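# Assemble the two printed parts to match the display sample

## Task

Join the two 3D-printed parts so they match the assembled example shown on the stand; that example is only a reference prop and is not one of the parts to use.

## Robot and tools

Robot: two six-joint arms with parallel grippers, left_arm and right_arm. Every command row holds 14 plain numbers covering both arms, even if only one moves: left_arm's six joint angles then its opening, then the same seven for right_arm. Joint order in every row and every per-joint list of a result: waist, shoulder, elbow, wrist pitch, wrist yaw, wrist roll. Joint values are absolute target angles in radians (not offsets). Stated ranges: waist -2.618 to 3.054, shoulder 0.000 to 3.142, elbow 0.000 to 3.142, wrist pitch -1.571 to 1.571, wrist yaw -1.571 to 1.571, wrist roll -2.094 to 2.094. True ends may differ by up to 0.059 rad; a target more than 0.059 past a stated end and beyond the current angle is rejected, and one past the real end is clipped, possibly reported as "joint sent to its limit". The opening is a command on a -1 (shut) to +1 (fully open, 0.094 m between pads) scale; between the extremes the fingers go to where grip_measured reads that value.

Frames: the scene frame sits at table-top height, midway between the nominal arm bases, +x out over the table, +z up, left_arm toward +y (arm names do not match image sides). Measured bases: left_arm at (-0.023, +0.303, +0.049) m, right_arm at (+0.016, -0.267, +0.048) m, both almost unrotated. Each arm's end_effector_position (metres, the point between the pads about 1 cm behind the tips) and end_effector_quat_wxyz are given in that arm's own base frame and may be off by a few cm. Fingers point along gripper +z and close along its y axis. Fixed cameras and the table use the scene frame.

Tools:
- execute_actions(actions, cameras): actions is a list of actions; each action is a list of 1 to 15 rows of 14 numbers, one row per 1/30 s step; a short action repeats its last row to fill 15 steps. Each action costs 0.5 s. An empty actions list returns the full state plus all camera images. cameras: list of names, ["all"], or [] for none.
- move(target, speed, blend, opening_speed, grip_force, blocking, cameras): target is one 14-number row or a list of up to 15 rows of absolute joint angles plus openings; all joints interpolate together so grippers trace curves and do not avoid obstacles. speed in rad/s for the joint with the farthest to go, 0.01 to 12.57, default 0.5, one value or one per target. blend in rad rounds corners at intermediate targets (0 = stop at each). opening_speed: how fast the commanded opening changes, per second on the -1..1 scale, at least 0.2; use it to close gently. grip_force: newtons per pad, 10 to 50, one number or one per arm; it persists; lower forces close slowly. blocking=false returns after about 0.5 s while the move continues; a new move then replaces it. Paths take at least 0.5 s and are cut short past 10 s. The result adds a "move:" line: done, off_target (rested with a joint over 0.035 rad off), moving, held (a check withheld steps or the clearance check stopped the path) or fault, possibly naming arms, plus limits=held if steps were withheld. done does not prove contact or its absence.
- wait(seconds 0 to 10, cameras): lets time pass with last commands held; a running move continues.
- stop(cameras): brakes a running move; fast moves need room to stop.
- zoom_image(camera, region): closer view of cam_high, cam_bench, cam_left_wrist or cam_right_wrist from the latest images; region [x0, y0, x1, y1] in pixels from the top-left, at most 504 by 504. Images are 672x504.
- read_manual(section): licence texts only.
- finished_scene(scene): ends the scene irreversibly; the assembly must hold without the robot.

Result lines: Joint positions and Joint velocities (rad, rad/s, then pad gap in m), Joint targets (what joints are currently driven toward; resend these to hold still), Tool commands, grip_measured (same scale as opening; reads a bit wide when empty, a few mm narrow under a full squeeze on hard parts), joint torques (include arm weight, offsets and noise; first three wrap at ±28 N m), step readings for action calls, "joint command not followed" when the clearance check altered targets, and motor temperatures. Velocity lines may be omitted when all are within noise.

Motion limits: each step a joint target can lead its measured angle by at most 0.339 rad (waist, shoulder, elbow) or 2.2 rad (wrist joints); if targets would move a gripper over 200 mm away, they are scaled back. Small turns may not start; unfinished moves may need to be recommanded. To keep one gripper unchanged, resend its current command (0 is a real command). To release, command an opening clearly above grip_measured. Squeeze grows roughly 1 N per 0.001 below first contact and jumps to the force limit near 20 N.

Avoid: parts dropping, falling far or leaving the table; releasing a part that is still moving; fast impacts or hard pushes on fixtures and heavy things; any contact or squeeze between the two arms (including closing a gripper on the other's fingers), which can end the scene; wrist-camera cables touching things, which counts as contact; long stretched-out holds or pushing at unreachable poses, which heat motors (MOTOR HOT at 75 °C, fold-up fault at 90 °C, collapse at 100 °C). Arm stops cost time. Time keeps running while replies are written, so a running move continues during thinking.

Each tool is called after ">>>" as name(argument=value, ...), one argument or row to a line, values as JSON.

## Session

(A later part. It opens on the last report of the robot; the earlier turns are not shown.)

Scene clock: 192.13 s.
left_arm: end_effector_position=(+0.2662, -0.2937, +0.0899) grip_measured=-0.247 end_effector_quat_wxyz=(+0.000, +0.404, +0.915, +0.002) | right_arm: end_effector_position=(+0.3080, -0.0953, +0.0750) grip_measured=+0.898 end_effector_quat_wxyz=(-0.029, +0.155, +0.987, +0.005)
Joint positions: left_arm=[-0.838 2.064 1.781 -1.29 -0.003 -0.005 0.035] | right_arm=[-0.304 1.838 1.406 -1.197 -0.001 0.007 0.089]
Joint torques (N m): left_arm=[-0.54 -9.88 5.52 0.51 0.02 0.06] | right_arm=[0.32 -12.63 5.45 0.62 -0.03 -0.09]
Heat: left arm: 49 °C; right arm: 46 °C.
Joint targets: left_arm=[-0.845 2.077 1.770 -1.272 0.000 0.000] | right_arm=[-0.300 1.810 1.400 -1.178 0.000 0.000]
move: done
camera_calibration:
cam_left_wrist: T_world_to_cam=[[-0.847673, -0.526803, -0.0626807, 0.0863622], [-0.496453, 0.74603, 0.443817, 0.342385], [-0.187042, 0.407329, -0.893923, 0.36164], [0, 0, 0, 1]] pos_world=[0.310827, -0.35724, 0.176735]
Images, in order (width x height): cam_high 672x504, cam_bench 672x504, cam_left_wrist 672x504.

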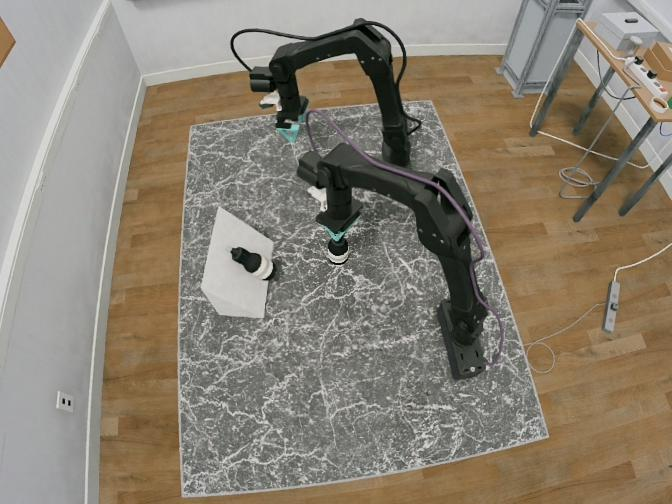

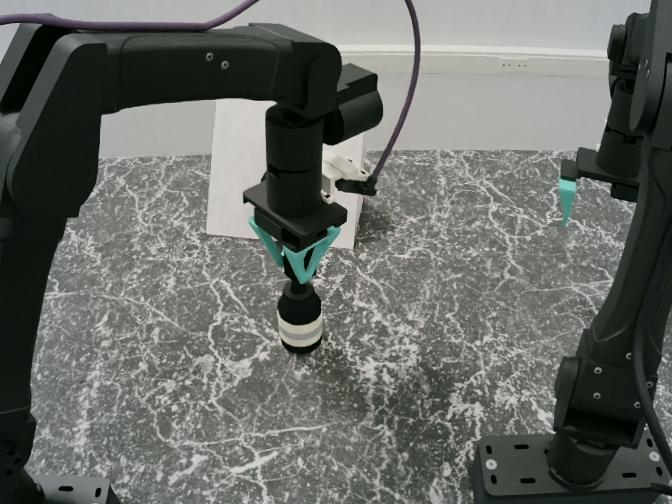

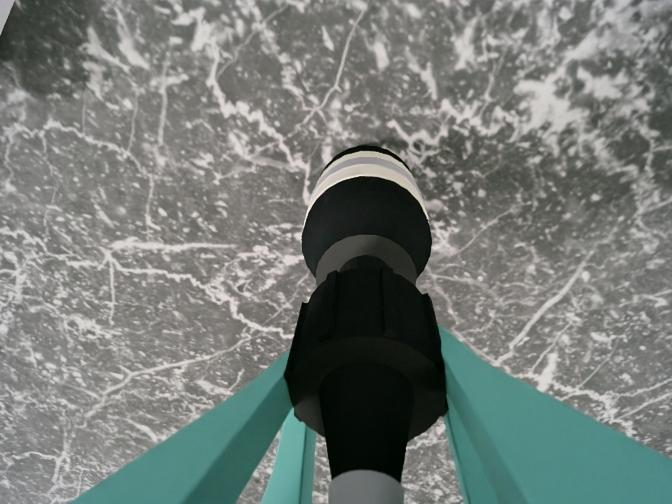

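>>> move(
  target=[-0.8455,2.073,1.705,-1.209,0,0,-0.4,-0.3,1.81,1.4,-1.178,0,0,0.9],
  speed=0.1,
  cameras=["cam_left_wrist","cam_bench"],
)

>>> zoom_image(
  camera="cam_bench",
  region=[230, 180, 370, 360],
)

>>> zoom_image(
  camera="cam_left_wrist",
  region=[250, 130, 490, 450],
)

Scene clock: 203.77 s.
left_arm: end_effector_position=(+0.2652, -0.2925, +0.0738) grip_measured=-0.247 end_effector_quat_wxyz=(-0.001, +0.404, +0.915, +0.002) | right_arm: end_effector_position=(+0.3080, -0.0953, +0.0750) grip_measured=+0.898 end_effector_quat_wxyz=(-0.029, +0.155, +0.987, +0.005)
Joint positions: left_arm=[-0.838 2.064 1.717 -1.227 -0.003 -0.005 0.035] | right_arm=[-0.304 1.838 1.406 -1.197 -0.001 0.007 0.089]
Joint torques (N m): left_arm=[-0.64 -10.14 5.44 0.52 0.02 0.06] | right_arm=[0.27 -12.57 5.49 0.61 -0.04 -0.1]
Heat: left arm: 48 °C; right arm: 46 °C.
Joint targets: left_arm=[-0.846 2.073 1.705 -1.209 0.000 0.000] | right_arm=[-0.300 1.810 1.400 -1.178 0.000 0.000]
move: done
camera_calibration:
cam_left_wrist: T_world_to_cam=[[-0.847716, -0.526762, -0.06244, 0.0850681], [-0.496036, 0.745501, 0.44517, 0.347723], [-0.18795, 0.40835, -0.893266, 0.347063], [0, 0, 0, 1]] pos_world=[0.309827, -0.35614, 0.160535]
Images, in order (width x height): cam_bench 672x504, cam_left_wrist 672x504.

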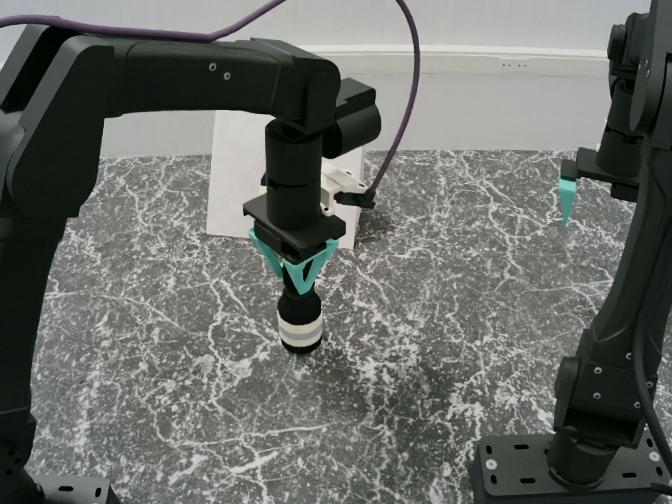

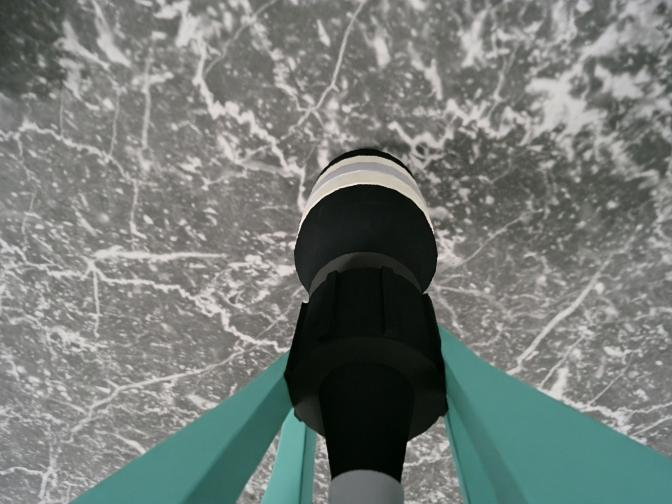

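Scaled by 2.800 from the camera's 672x504 image, which has a finer 960x720 frame.

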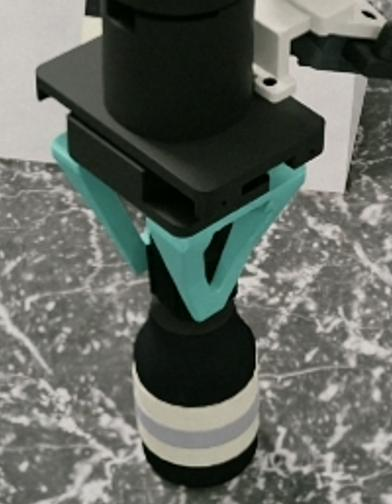

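Scaled by 1.575 from the camera's 672x504 image, which has a finer 960x720 frame.

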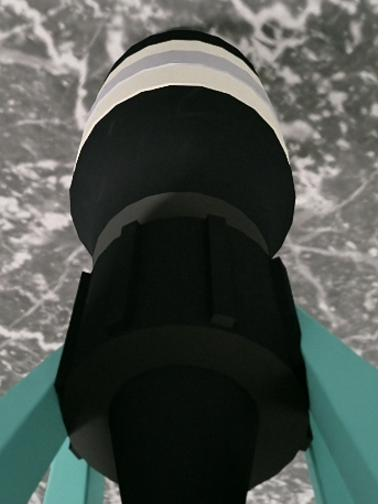

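>>> move(
  target=[-0.8455,2.079,1.663,-1.160,0,0,-0.4,-0.3,1.81,1.4,-1.178,0,0,0.9],
  speed=0.08,
  cameras=["cam_left_wrist","cam_bench"],
)

>>> zoom_image(
  camera="cam_bench",
  region=[230, 180, 370, 360],
)

>>> zoom_image(
  camera="cam_left_wrist",
  region=[250, 130, 490, 450],
)

Scene clock: 212.50 s.
left_arm: end_effector_position=(+0.2649, -0.2922, +0.0634) grip_measured=-0.247 end_effector_quat_wxyz=(+0.001, +0.404, +0.915, +0.001) | right_arm: end_effector_position=(+0.3080, -0.0953, +0.0750) grip_measured=+0.898 end_effector_quat_wxyz=(-0.029, +0.155, +0.987, +0.005)
Joint positions: left_arm=[-0.838 2.064 1.676 -1.182 -0.003 -0.005 0.035] | right_arm=[-0.304 1.838 1.406 -1.197 -0.001 0.007 0.089]
Joint torques (N m): left_arm=[-0.64 -9.7 5.38 0.55 0.02 0.06] | right_arm=[0.38 -12.57 5.48 0.61 -0.04 -0.1]
Heat: left arm: 47 °C; right arm: 46 °C.
Joint targets: left_arm=[-0.846 2.079 1.663 -1.160 0.000 0.000] | right_arm=[-0.300 1.810 1.400 -1.178 0.000 0.000]
move: done
camera_calibration:
cam_left_wrist: T_world_to_cam=[[-0.847556, -0.526936, -0.0631405, 0.0842706], [-0.497172, 0.746741, 0.441812, 0.352895], [-0.185657, 0.405852, -0.894883, 0.336387], [0, 0, 0, 1]] pos_world=[0.309326, -0.355639, 0.150435]
Images, in order (width x height): cam_bench 672x504, cam_left_wrist 672x504.

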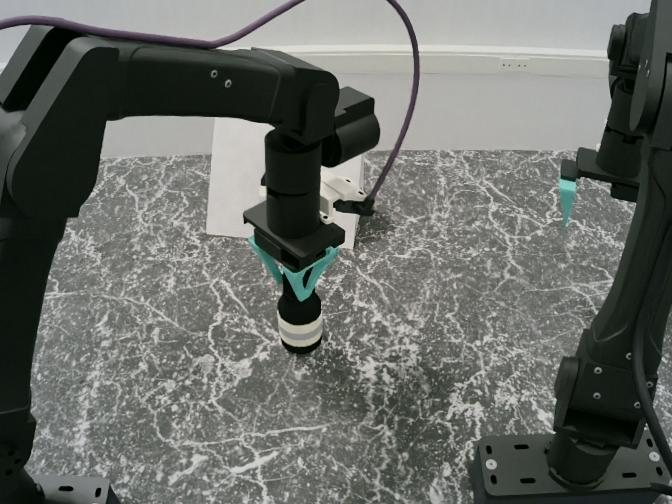

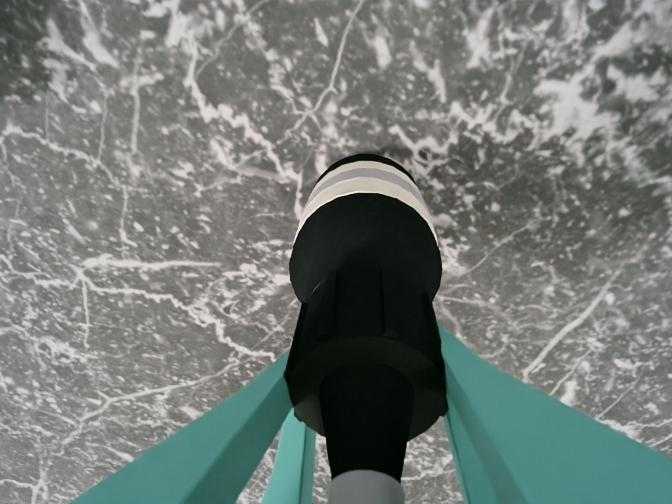

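Scaled by 2.800 from the camera's 672x504 image, which has a finer 960x720 frame.

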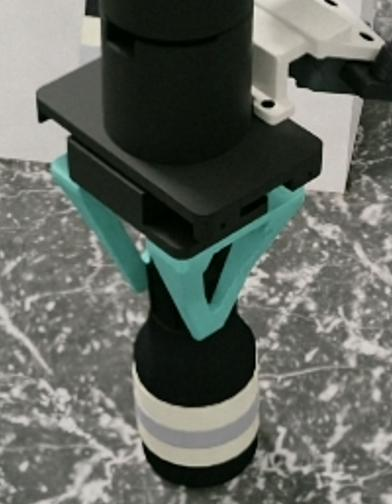

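Scaled by 1.575 from the camera's 672x504 image, which has a finer 960x720 frame.

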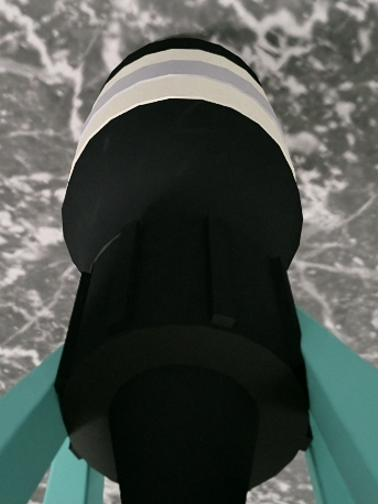

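>>> move(
  target=[-0.8455,2.082,1.643,-1.137,0,0,-0.4,-0.3,1.81,1.4,-1.178,0,0,0.9],
  speed=0.05,
  cameras=["cam_left_wrist","cam_bench"],
)

>>> zoom_image(
  camera="cam_left_wrist",
  region=[250, 130, 490, 450],
)

Scene clock: 216.50 s.
left_arm: end_effector_position=(+0.2646, -0.2919, +0.0609) grip_measured=-0.247 end_effector_quat_wxyz=(+0.001, +0.404, +0.915, +0.001) | right_arm: end_effector_position=(+0.3080, -0.0953, +0.0750) grip_measured=+0.898 end_effector_quat_wxyz=(-0.029, +0.155, +0.987, +0.005)
Joint positions: left_arm=[-0.838 2.064 1.666 -1.172 -0.003 -0.005 0.035] | right_arm=[-0.304 1.838 1.406 -1.197 -0.001 0.007 0.089]
Joint torques (N m): left_arm=[-0.62 -9.47 4.64 0.68 0.01 0.06] | right_arm=[0.42 -12.59 5.48 0.62 -0.03 -0.09]
Heat: left arm: 47 °C; right arm: 46 °C.
Joint targets: left_arm=[-0.846 2.082 1.643 -1.137 0.000 0.000] | right_arm=[-0.300 1.810 1.400 -1.178 0.000 0.000]
move: done
camera_calibration:
cam_left_wrist: T_world_to_cam=[[-0.847618, -0.52685, -0.063033, 0.0841034], [-0.496988, 0.74668, 0.442123, 0.353427], [-0.185867, 0.406078, -0.894737, 0.334055], [0, 0, 0, 1]] pos_world=[0.309026, -0.355239, 0.147935]
Images, in order (width x height): cam_bench 672x504, cam_left_wrist 672x504.

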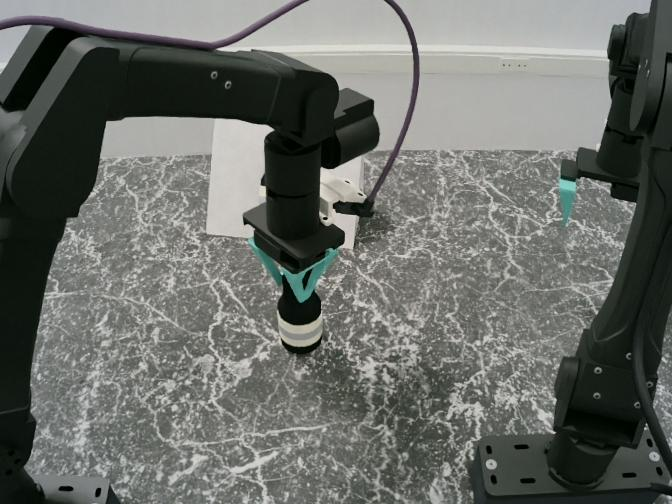

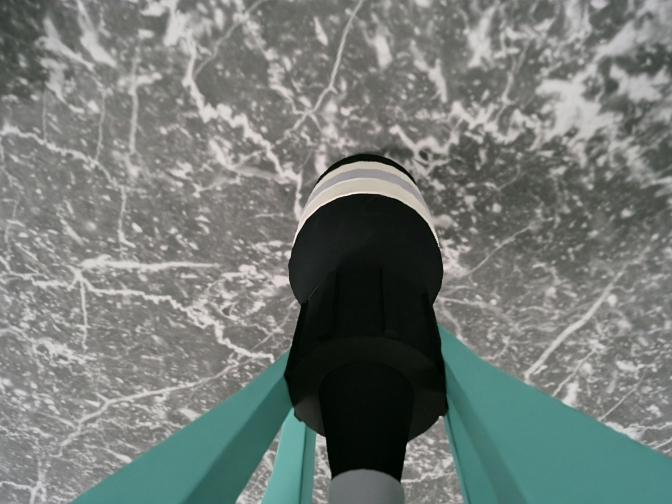

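Scaled by 1.575 from the camera's 672x504 image, which has a finer 960x720 frame.

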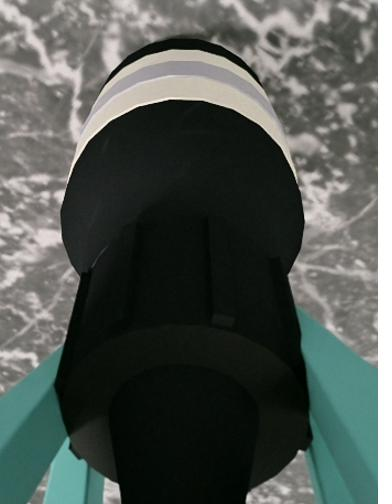

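>>> move(
  target=[-0.8455,2.088,1.615,-1.1,0,0,-0.4,-0.3,1.81,1.4,-1.178,0,0,0.9],
  speed=0.05,
)

Scene clock: 219.93 s.
left_arm: end_effector_position=(+0.2645, -0.2918, +0.0598) grip_measured=-0.247 end_effector_quat_wxyz=(+0.003, +0.404, +0.915, +0.000) | right_arm: end_effector_position=(+0.3080, -0.0953, +0.0750) grip_measured=+0.898 end_effector_quat_wxyz=(-0.029, +0.155, +0.987, +0.005)
Joint positions: left_arm=[-0.838 2.059 1.654 -1.161 -0.003 -0.005 0.035] | right_arm=[-0.304 1.838 1.406 -1.197 -0.001 0.007 0.089]
Joint torques (N m): left_arm=[-0.62 -8.69 3.44 0.92 0.02 0.07] | right_arm=[0.31 -12.55 5.46 0.61 -0.04 -0.09]
Heat: left arm: 47 °C; right arm: 46 °C.
Joint targets: left_arm=[-0.846 2.088 1.615 -1.100 0.000 0.000] | right_arm=[-0.300 1.810 1.400 -1.178 0.000 0.000]
move: off_target (left_arm); left_arm: the wrist pitch is farthest, 0.061 rad from its target

>>> move(
  target=[-0.8455,2.11,1.56,-1.04,0,0,-0.4,-0.3,1.81,1.4,-1.178,0,0,0.9],
  speed=0.06,
  cameras=["cam_left_wrist","cam_bench"],
)

>>> zoom_image(
  camera="cam_left_wrist",
  region=[250, 130, 490, 450],
)

Scene clock: 224.73 s.
left_arm: end_effector_position=(+0.2644, -0.2917, +0.0585) grip_measured=-0.247 end_effector_quat_wxyz=(+0.013, +0.404, +0.914, -0.004) | right_arm: end_effector_position=(+0.3080, -0.0953, +0.0750) grip_measured=+0.898 end_effector_quat_wxyz=(-0.029, +0.155, +0.987, +0.005)
Joint positions: left_arm=[-0.838 2.038 1.618 -1.123 -0.003 -0.005 0.035] | right_arm=[-0.304 1.838 1.406 -1.197 -0.001 0.007 0.089]
Joint torques (N m): left_arm=[-0.64 -5.45 2.19 1.2 0.02 0.06] | right_arm=[0.34 -12.57 5.49 0.62 -0.04 -0.11]
Heat: left arm: 47 °C; right arm: 46 °C.
Joint targets: left_arm=[-0.846 2.110 1.560 -1.040 0.000 0.000] | right_arm=[-0.300 1.810 1.400 -1.178 0.000 0.000]
move: off_target (left_arm); left_arm: the wrist pitch is farthest, 0.083 rad from its target
camera_calibration:
cam_left_wrist: T_world_to_cam=[[-0.846448, -0.528142, -0.0677546, 0.0835164], [-0.50469, 0.755201, 0.41828, 0.360227], [-0.169743, 0.388248, -0.905787, 0.322977], [0, 0, 0, 1]] pos_world=[0.307319, -0.353331, 0.147531]
Images, in order (width x height): cam_bench 672x504, cam_left_wrist 672x504.

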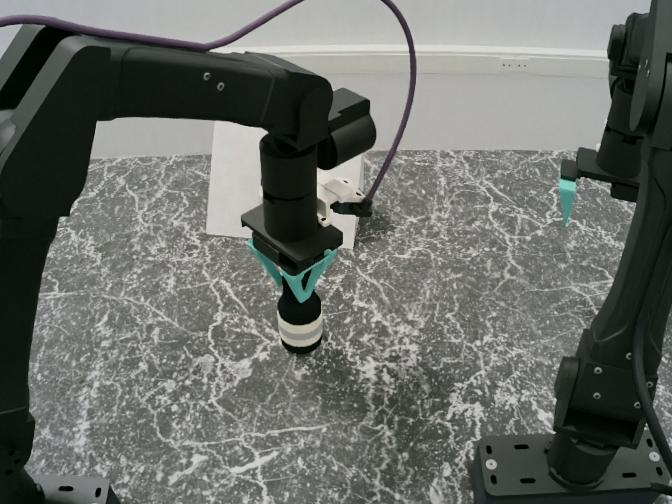

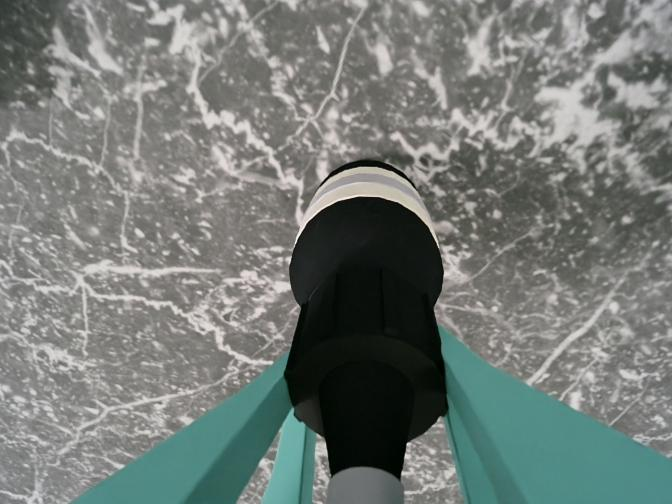

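Scaled by 1.575 from the camera's 672x504 image, which has a finer 960x720 frame.

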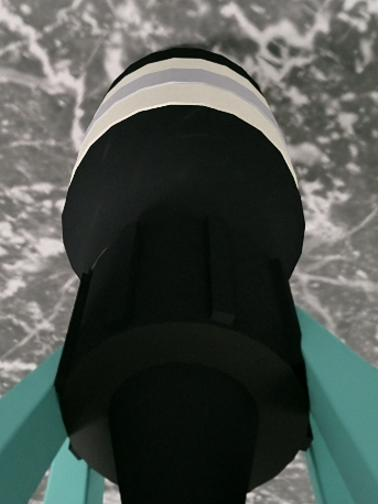

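>>> move(
  target=[
    [-0.8400,2.072,1.660,-1.158,0,0,-0.4,-0.3,1.81,1.4,-1.178,0,0,0.9],
    [-0.8400,2.072,1.660,-1.158,0,0,0.5,-0.3,1.81,1.4,-1.178,0,0,0.9],
  ],
  speed=0.1,
  opening_speed=0.5,
  cameras=["cam_left_wrist","cam_bench"],
)

Scene clock: 234.67 s.
left_arm: end_effector_position=(+0.2641, -0.2913, +0.0571) grip_measured=+0.498 end_effector_quat_wxyz=(+0.004, +0.405, +0.914, +0.000) | right_arm: end_effector_position=(+0.3080, -0.0953, +0.0750) grip_measured=+0.898 end_effector_quat_wxyz=(-0.029, +0.155, +0.987, +0.005)
Joint positions: left_arm=[-0.838 2.057 1.639 -1.146 -0.003 -0.005 0.07] | right_arm=[-0.304 1.838 1.406 -1.197 -0.001 0.007 0.089]
Joint torques (N m): left_arm=[-0.17 -9.62 7.88 0.25 0.02 0.06] | right_arm=[0.36 -12.57 5.42 0.62 -0.02 -0.08]
Heat: left arm: 47 °C; right arm: 46 °C.
Joint targets: left_arm=[-0.840 2.072 1.660 -1.158 0.000 0.000] | right_arm=[-0.300 1.810 1.400 -1.178 0.000 0.000]
move: done
camera_calibration:
cam_left_wrist: T_world_to_cam=[[-0.847526, -0.52685, -0.0642591, 0.0838076], [-0.49873, 0.74911, 0.436008, 0.355972], [-0.181573, 0.401576, -0.897646, 0.32803], [0, 0, 0, 1]] pos_world=[0.308125, -0.354237, 0.144634]
Images, in order (width x height): cam_bench 672x504, cam_left_wrist 672x504.

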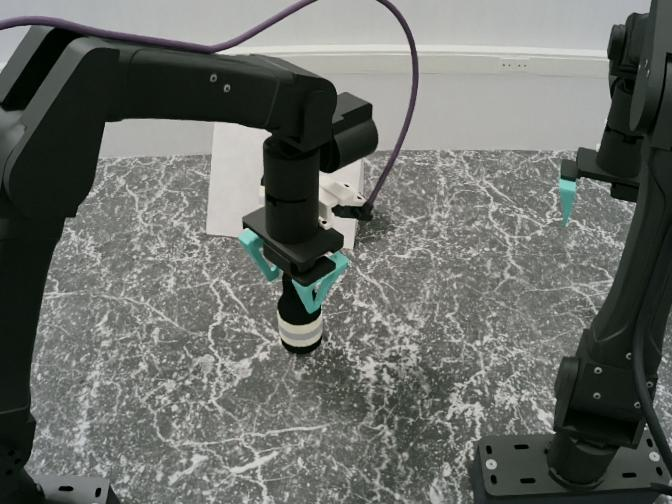

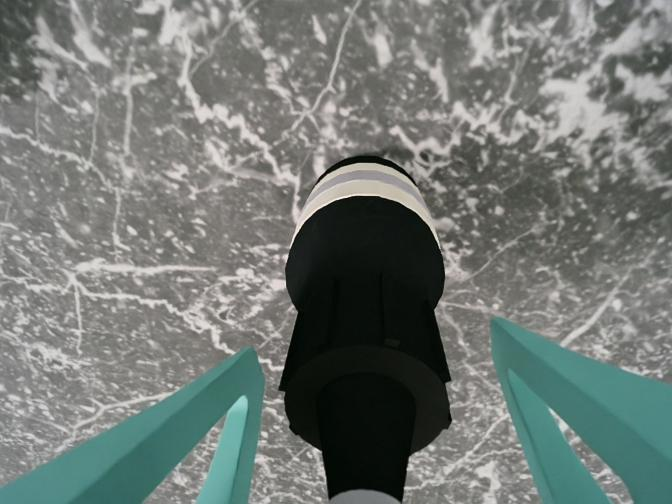

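>>> move(
  target=[
    [-0.84,2.07,1.74,-1.24,0,0,0.5,-0.3,1.81,1.4,-1.178,0,0,0.9],
    [-0.84,2.068,1.94,-1.43,0,0,0.5,-0.3,1.81,1.4,-1.178,0,0,0.9],
    [-0.3,1.95,1.75,-1.36,0,0,0.5,-0.3,1.81,1.4,-1.178,0,0,0.9],
  ],
  speed=[0.12,0.2,0.5],
  blend=[0.02,0.0,0],
  cameras=["cam_high","cam_bench"],
)

>>> zoom_image(
  camera="cam_bench",
  region=[230, 180, 370, 360],
)

Scene clock: 250.00 s.
left_arm: end_effector_position=(+0.3555, -0.1061, +0.1156) grip_measured=+0.498 end_effector_quat_wxyz=(-0.013, +0.143, +0.990, +0.001) | right_arm: end_effector_position=(+0.3080, -0.0953, +0.0750) grip_measured=+0.898 end_effector_quat_wxyz=(-0.029, +0.155, +0.987, +0.005)
Joint positions: left_arm=[-0.292 1.982 1.763 -1.378 0.002 -0.005 0.07] | right_arm=[-0.304 1.838 1.406 -1.197 -0.001 0.007 0.089]
Joint torques (N m): left_arm=[-0.69 -12.57 5.31 0.45 -0.03 0.06] | right_arm=[0.36 -12.59 5.5 0.6 -0.04 -0.08]
Heat: left arm: 47 °C; right arm: 47 °C.
Joint targets: left_arm=[-0.300 1.950 1.750 -1.360 0.000 0.000] | right_arm=[-0.300 1.810 1.400 -1.178 0.000 0.000]
move: done
Images, in order (width x height): cam_high 672x504, cam_bench 672x504.

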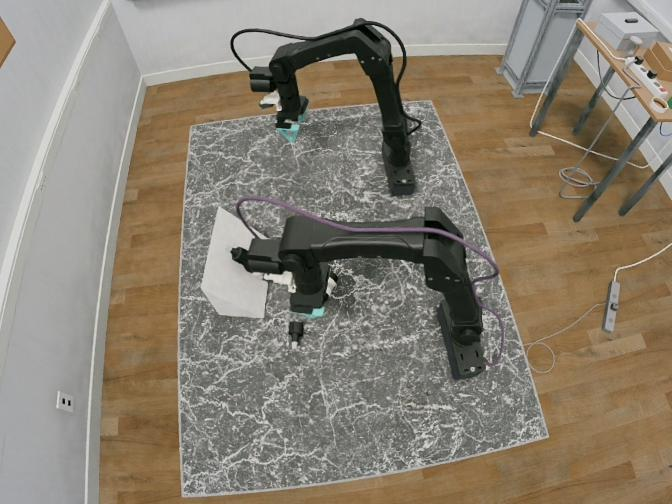

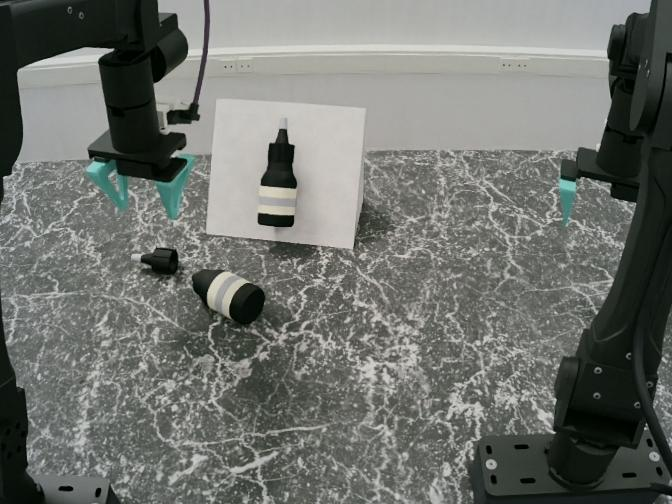

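Scaled by 2.800 from the camera's 672x504 image, which has a finer 960x720 frame.

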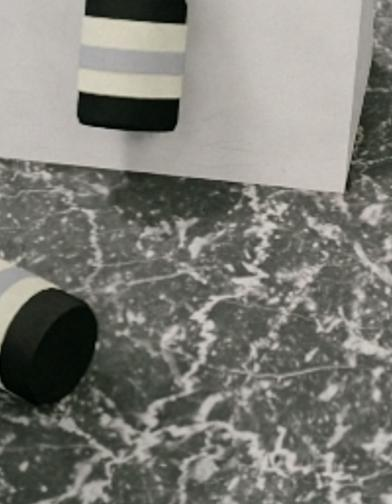

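>>> execute_actions(
  actions=[],
)

>>> zoom_image(
  camera="cam_bench",
  region=[120, 230, 280, 340],
)

Scene clock: 278.33 s.
left_arm: end_effector_position=(+0.3556, -0.1061, +0.1156) grip_measured=+0.498 end_effector_quat_wxyz=(-0.013, +0.143, +0.990, +0.001) | right_arm: end_effector_position=(+0.3080, -0.0953, +0.0750) grip_measured=+0.898 end_effector_quat_wxyz=(-0.029, +0.155, +0.987, +0.005)
Joint positions: left_arm=[-0.292 1.982 1.763 -1.378 0.002 -0.005 0.07] | right_arm=[-0.304 1.838 1.406 -1.197 -0.001 0.007 0.089]
Joint velocities: within noise
Joint torques (N m): left_arm=[-0.72 -12.57 5.33 0.46 -0.03 0.07] | right_arm=[0.35 -12.59 5.49 0.6 -0.04 -0.1]
Motor temperatures (°C): left_arm=[30 47 46 39 30 28 29] | right_arm=[29 47 38 33 30 28 32]
Heat: left arm: 47 °C; right arm: 47 °C.
Joint targets: left_arm=[-0.300 1.950 1.750 -1.360 0.000 0.000] | right_arm=[-0.300 1.810 1.400 -1.178 0.000 0.000]
Tool commands: left_gripper/opening=+0.5 right_gripper/opening=+0.9
camera_calibration:
cam_left_wrist: T_world_to_cam=[[-0.452009, -0.890421, -0.0532761, 0.0821594], [-0.800791, 0.378749, 0.463985, 0.302316], [-0.392964, 0.252389, -0.884239, 0.380584], [0, 0, 0, 1]] pos_world=[0.428784, -0.1374, 0.200634]
cam_right_wrist: T_world_to_cam=[[-0.473934, -0.879593, -0.0412636, 0.0763392], [-0.78105, 0.398274, 0.480977, 0.271464], [-0.40663, 0.26018, -0.875762, 0.326342], [0, 0, 0, 1]] pos_world=[0.380907, -0.125877, 0.15838]

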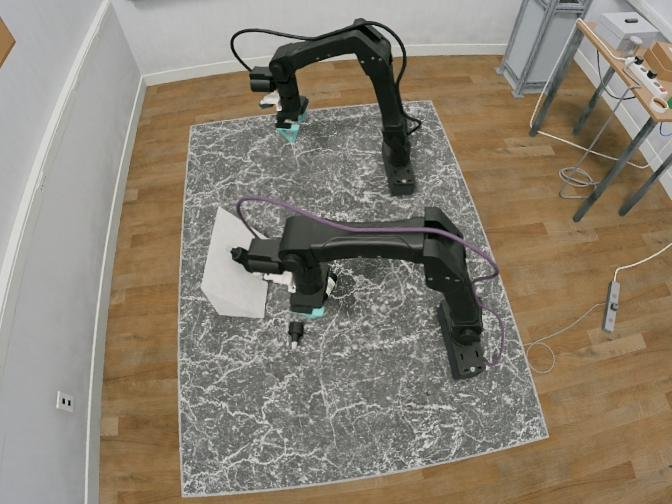

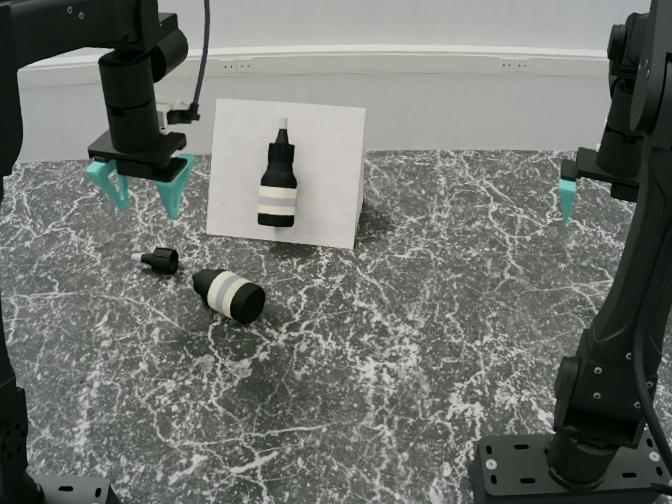

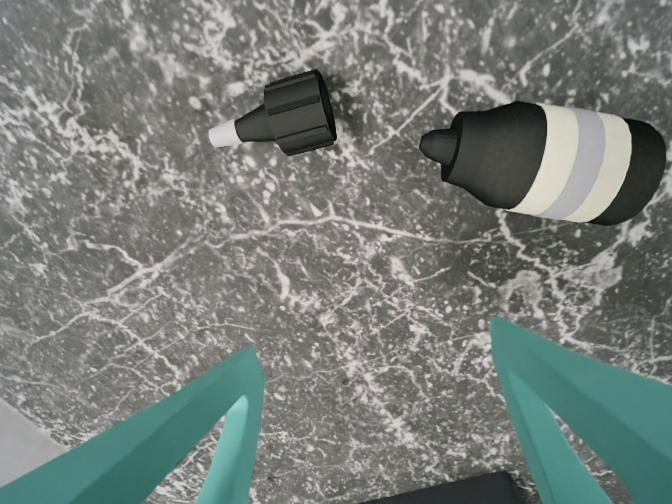

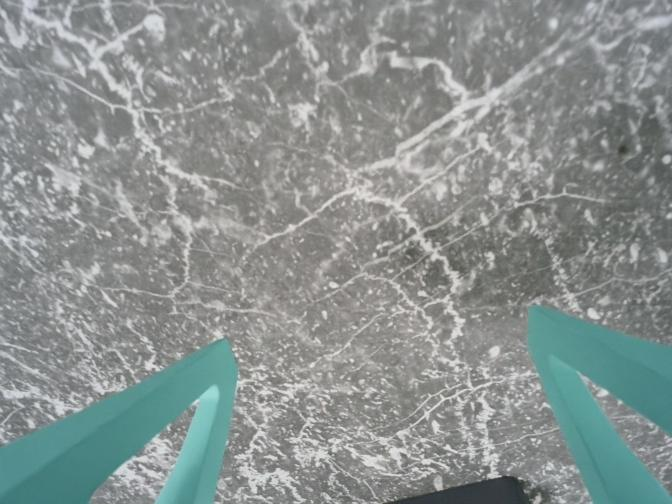

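Scaled by 3.150 from the camera's 672x504 image, which has a finer 960x720 frame.

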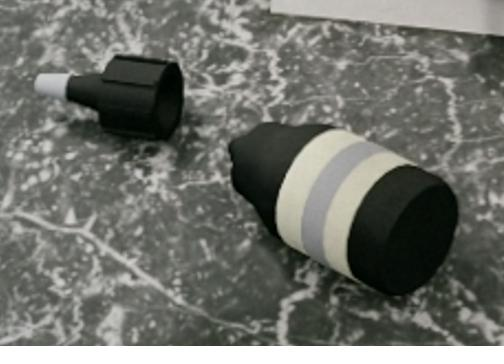

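>>> move(
  target=[-0.222,2.178,1.84,-1.235,0,-1.578,0.5,-0.3,1.81,1.4,-1.178,0,0,0.9],
  speed=0.7,
  cameras=["cam_bench","cam_left_wrist"],
)

Scene clock: 301.13 s.
left_arm: end_effector_position=(+0.4001, -0.0920, +0.0599) grip_measured=+0.499 end_effector_quat_wxyz=(-0.009, -0.622, +0.783, +0.010) | right_arm: end_effector_position=(+0.3080, -0.0953, +0.0750) grip_measured=+0.898 end_effector_quat_wxyz=(-0.029, +0.155, +0.987, +0.005)
Joint positions: left_arm=[-0.227 2.161 1.811 -1.248 0.002 -1.569 0.07] | right_arm=[-0.304 1.838 1.406 -1.197 -0.001 0.007 0.089]
Joint torques (N m): left_arm=[0.46 -10.29 8.53 0.41 -0.03 -0.07] | right_arm=[0.35 -12.57 5.48 0.62 -0.04 -0.09]
Heat: left arm: 48 °C; right arm: 47 °C.
Joint targets: left_arm=[-0.222 2.178 1.840 -1.235 0.000 -1.578] | right_arm=[-0.300 1.810 1.400 -1.178 0.000 0.000]
move: done
camera_calibration:
cam_left_wrist: T_world_to_cam=[[0.913221, -0.3982, -0.0863985, -0.38714], [-0.321442, -0.834349, 0.447814, 0.0559713], [-0.250406, -0.381181, -0.889942, 0.230313], [0, 0, 0, 1]] pos_world=[0.429207, -0.0196687, 0.146452]
Images, in order (width x height): cam_bench 672x504, cam_left_wrist 672x504.

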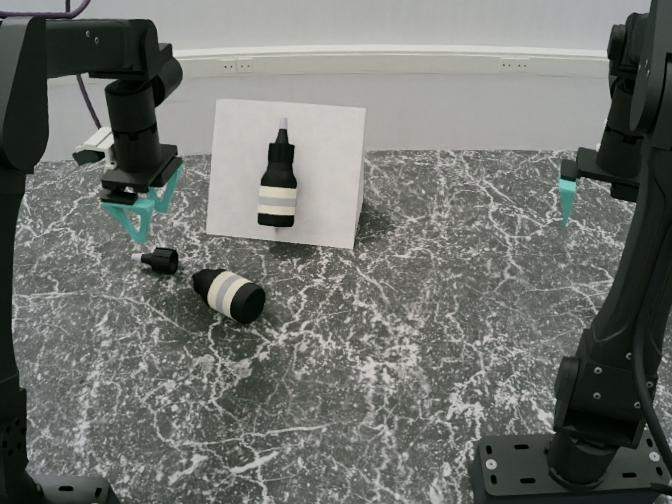

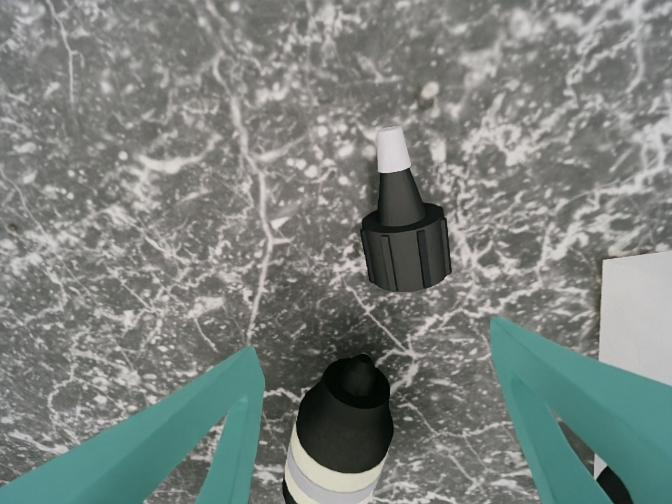

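>>> move(
  target=[-0.226,2.26,1.81,-1.105,0,-1.59,0.5,-0.3,1.81,1.4,-1.178,0,0,0.9],
  speed=0.3,
  cameras=["cam_bench","cam_left_wrist"],
)

Scene clock: 321.30 s.
left_arm: end_effector_position=(+0.4254, -0.0979, +0.0252) grip_measured=+0.499 end_effector_quat_wxyz=(+0.004, -0.627, +0.779, -0.007) | right_arm: end_effector_position=(+0.3080, -0.0953, +0.0750) grip_measured=+0.898 end_effector_quat_wxyz=(-0.029, +0.155, +0.987, +0.005)
Joint positions: left_arm=[-0.227 2.246 1.811 -1.119 0.002 -1.582 0.07] | right_arm=[-0.304 1.838 1.406 -1.197 -0.001 0.007 0.089]
Joint torques (N m): left_arm=[0.12 -11.17 6.2 0.5 -0.03 -0.08] | right_arm=[0.35 -12.6 5.44 0.61 -0.02 -0.08]
Heat: left arm: 49 °C; right arm: 47 °C.
Joint targets: left_arm=[-0.226 2.260 1.810 -1.105 0.000 -1.590] | right_arm=[-0.300 1.810 1.400 -1.178 0.000 0.000]
move: done
camera_calibration:
cam_left_wrist: T_world_to_cam=[[0.920953, -0.387253, -0.0433682, -0.418898], [-0.329913, -0.834098, 0.442083, 0.078483], [-0.207371, -0.39283, -0.895925, 0.184261], [0, 0, 0, 1]] pos_world=[0.449888, -0.0243733, 0.112222]
Images, in order (width x height): cam_bench 672x504, cam_left_wrist 672x504.

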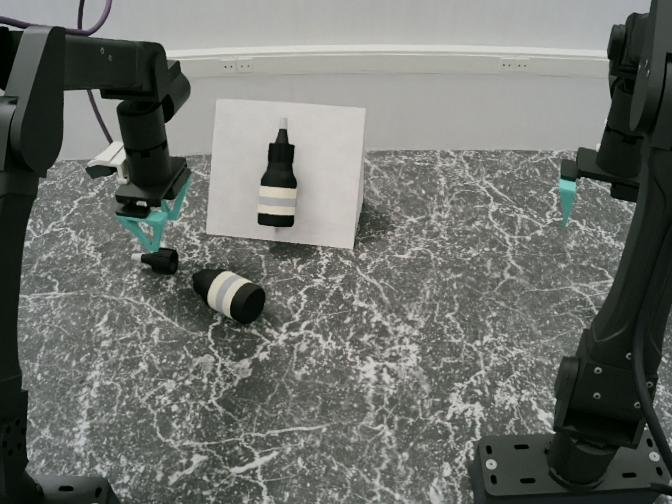

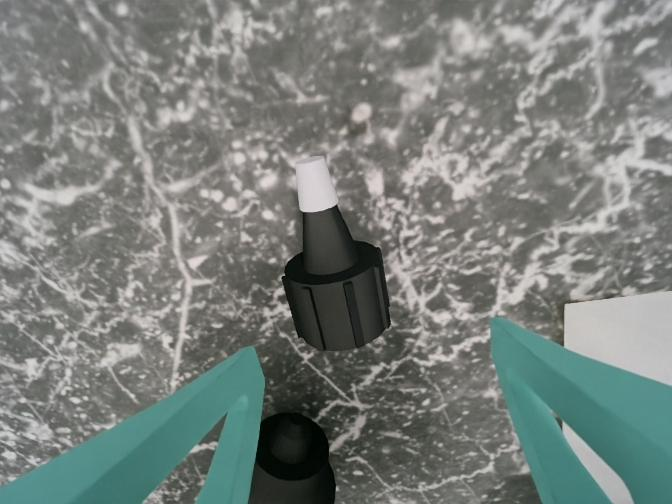

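>>> move(
  target=[-0.257,2.267,1.677,-0.981,0,-1.63,0.5,-0.3,1.81,1.4,-1.178,0,0,0.9],
  speed=0.2,
  cameras=["cam_bench","cam_left_wrist"],
)

Scene clock: 333.47 s.
left_arm: end_effector_position=(+0.4155, -0.1060, -0.0057) grip_measured=+0.499 end_effector_quat_wxyz=(+0.004, -0.633, +0.774, -0.007) | right_arm: end_effector_position=(+0.3080, -0.0953, +0.0750) grip_measured=+0.898 end_effector_quat_wxyz=(-0.029, +0.155, +0.987, +0.005)
Joint positions: left_arm=[-0.251 2.249 1.689 -0.995 0.002 -1.622 0.07] | right_arm=[-0.304 1.838 1.406 -1.197 -0.001 0.007 0.089]
Joint torques (N m): left_arm=[-0.49 -10.73 5.22 0.51 -0.03 -0.06] | right_arm=[0.32 -12.57 5.45 0.6 -0.03 -0.1]
Heat: left arm: 48 °C; right arm: 47 °C.
Joint targets: left_arm=[-0.257 2.267 1.677 -0.981 0.000 -1.630] | right_arm=[-0.300 1.810 1.400 -1.178 0.000 0.000]
move: done
camera_calibration:
cam_left_wrist: T_world_to_cam=[[0.927124, -0.372093, -0.0445833, -0.415184], [-0.315545, -0.839278, 0.442769, 0.0756821], [-0.202169, -0.396434, -0.895527, 0.148787], [0, 0, 0, 1]] pos_world=[0.438888, -0.0319848, 0.0812226]
Images, in order (width x height): cam_bench 672x504, cam_left_wrist 672x504.

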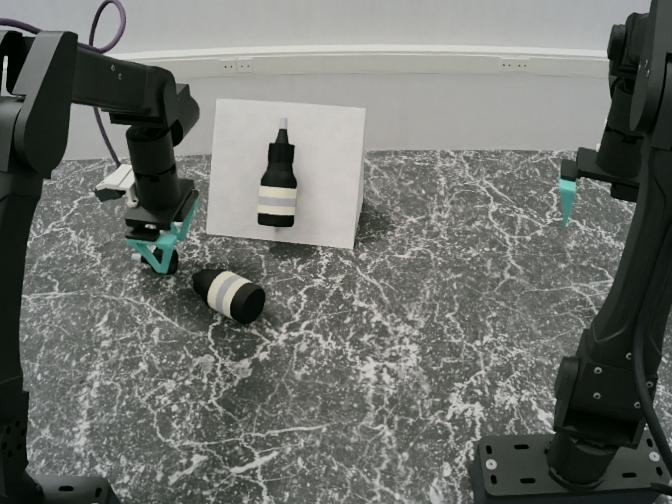

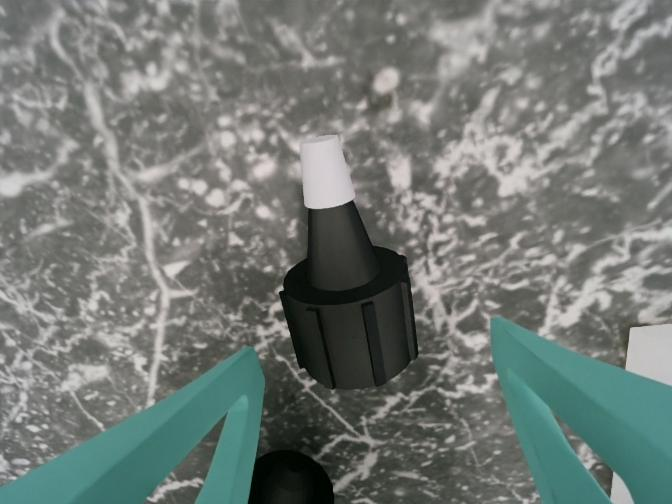

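>>> move(
  target=[
    [-0.262,2.289,1.614,-0.910,0,-1.611,0.5,-0.3,1.81,1.4,-1.178,0,0,0.9],
    [-0.262,2.289,1.614,-0.910,0,-1.611,-0.4,-0.3,1.81,1.4,-1.178,0,0,0.9],
  ],
  speed=0.15,
  opening_speed=0.4,
  cameras=["cam_bench","cam_left_wrist"],
)

Scene clock: 345.60 s.
left_arm: end_effector_position=(+0.4086, -0.1062, -0.0298) grip_measured=-0.247 end_effector_quat_wxyz=(-0.001, -0.628, +0.778, -0.001) | right_arm: end_effector_position=(+0.3080, -0.0953, +0.0750) grip_measured=+0.898 end_effector_quat_wxyz=(-0.029, +0.155, +0.987, +0.005)
Joint positions: left_arm=[-0.256 2.272 1.626 -0.923 0.002 -1.615 0.035] | right_arm=[-0.304 1.838 1.406 -1.197 -0.001 0.007 0.089]
Joint torques (N m): left_arm=[-0.54 -10.74 5.08 0.47 -0.03 0.05] | right_arm=[0.42 -12.57 5.44 0.62 -0.06 -0.09]
Heat: left arm: 47 °C; right arm: 47 °C.
Joint targets: left_arm=[-0.262 2.289 1.614 -0.910 0.000 -1.611] | right_arm=[-0.300 1.810 1.400 -1.178 0.000 0.000]
move: done
camera_calibration:
cam_left_wrist: T_world_to_cam=[[0.921939, -0.382889, -0.0585279, -0.409367], [-0.319455, -0.837086, 0.444111, 0.0857914], [-0.219038, -0.390746, -0.894058, 0.133205], [0, 0, 0, 1]] pos_world=[0.433994, -0.0328779, 0.0570323]
Images, in order (width x height): cam_bench 672x504, cam_left_wrist 672x504.

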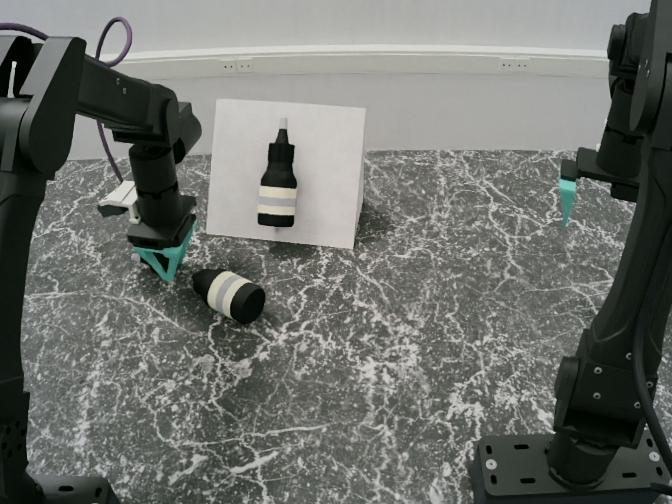

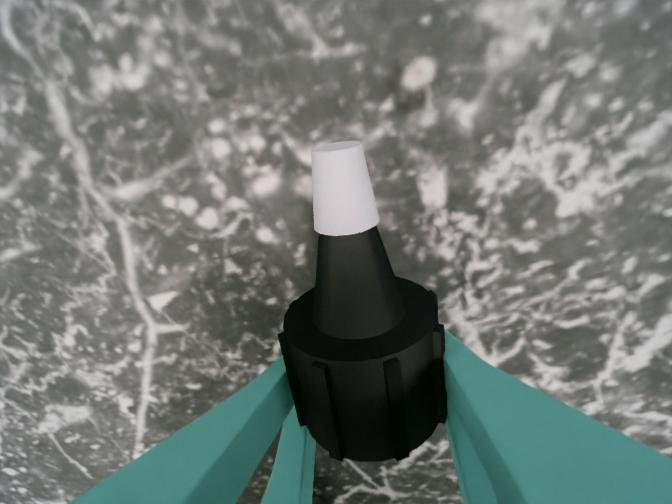

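>>> move(
  target=[
    [-0.257,2.19,1.85,-1.23,0,-1.611,-0.4,-0.3,1.81,1.4,-1.178,0,0,0.9],
    [0.6,1.2,0.49,0.713,0,0,-0.4,-0.2,1.85,1.5,-1.22,0,0,0.9],
    [0.6,1.2,0.49,0.713,0,0,-0.4,0.96,2.215,1.91,-1.26,0,-0.08,1],
  ],
  speed=[0.3,0.8,0.6],
  blend=[0.03,0.05,0],
  cameras=["all"],
)

Scene clock: 363.93 s.
left_arm: end_effector_position=(+0.3344, +0.2267, +0.2432) grip_measured=-0.247 end_effector_quat_wxyz=(+0.665, -0.210, +0.687, +0.203) | right_arm: end_effector_position=(+0.2411, +0.3498, +0.0565) grip_measured=+0.998 end_effector_quat_wxyz=(-0.007, -0.495, +0.869, -0.001)
Joint positions: left_arm=[0.595 1.219 0.505 0.681 0.003 0 0.035] | right_arm=[0.963 2.208 1.873 -1.249 -0.004 -0.072 0.094]
Joint torques (N m): left_arm=[0.47 -5.74 6.2 2.39 -0.03 0.01] | right_arm=[-0.29 -13.03 9.18 0.35 -0.02 -0.09]
Heat: left arm: 47 °C; right arm: 47 °C.
Joint targets: left_arm=[0.600 1.200 0.490 0.713 0.000 0.000] | right_arm=[0.960 2.215 1.910 -1.260 0.000 -0.080]
move: off_target (right_arm); target 3's new numbers were sent with right_arm's elbow 0.037 rad from that target; right_arm: the elbow is farthest, 0.037 rad from its target
camera_calibration:
cam_left_wrist: T_world_to_cam=[[0.592663, -0.784554, -0.182279, 0.0337586], [-0.46653, -0.149895, -0.871712, 0.432918], [0.656582, 0.60167, -0.454855, -0.133553], [0, 0, 0, 1]] pos_world=[0.26965, 0.171732, 0.322786]
cam_right_wrist: T_world_to_cam=[[0.753331, -0.655459, -0.0535281, 0.0618548], [-0.571153, -0.692435, 0.440815, 0.384074], [-0.326001, -0.301507, -0.896001, 0.345266], [0, 0, 0, 1]] pos_world=[0.285325, 0.41059, 0.143364]

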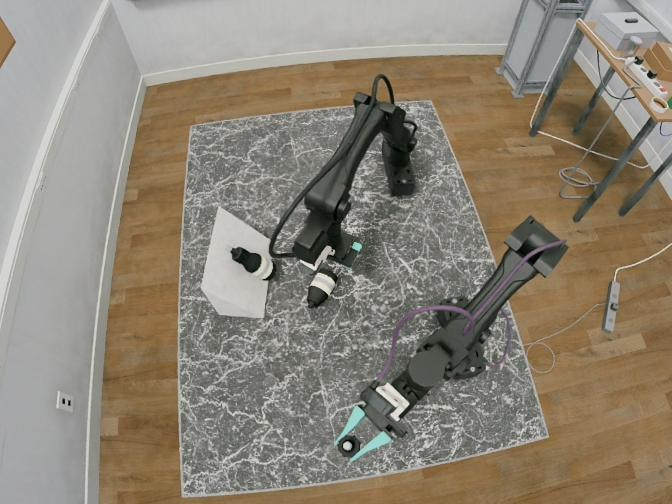

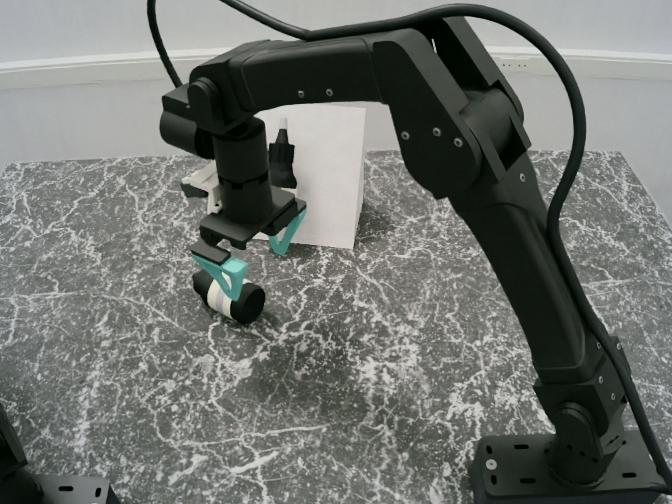

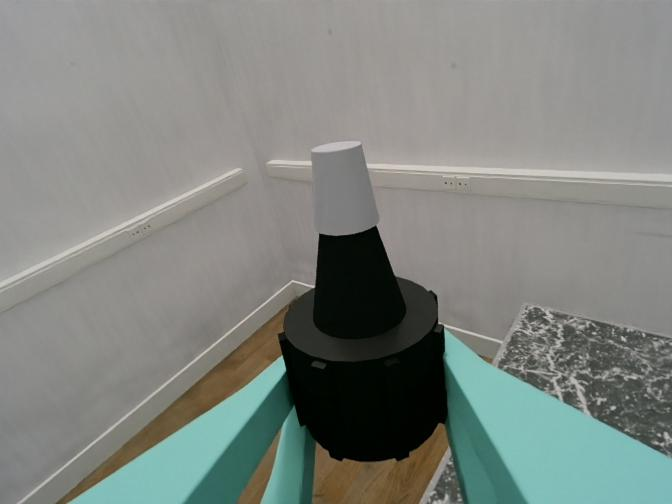

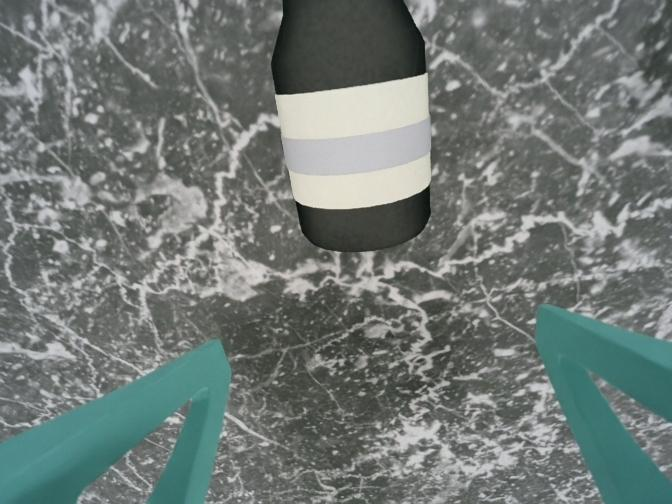

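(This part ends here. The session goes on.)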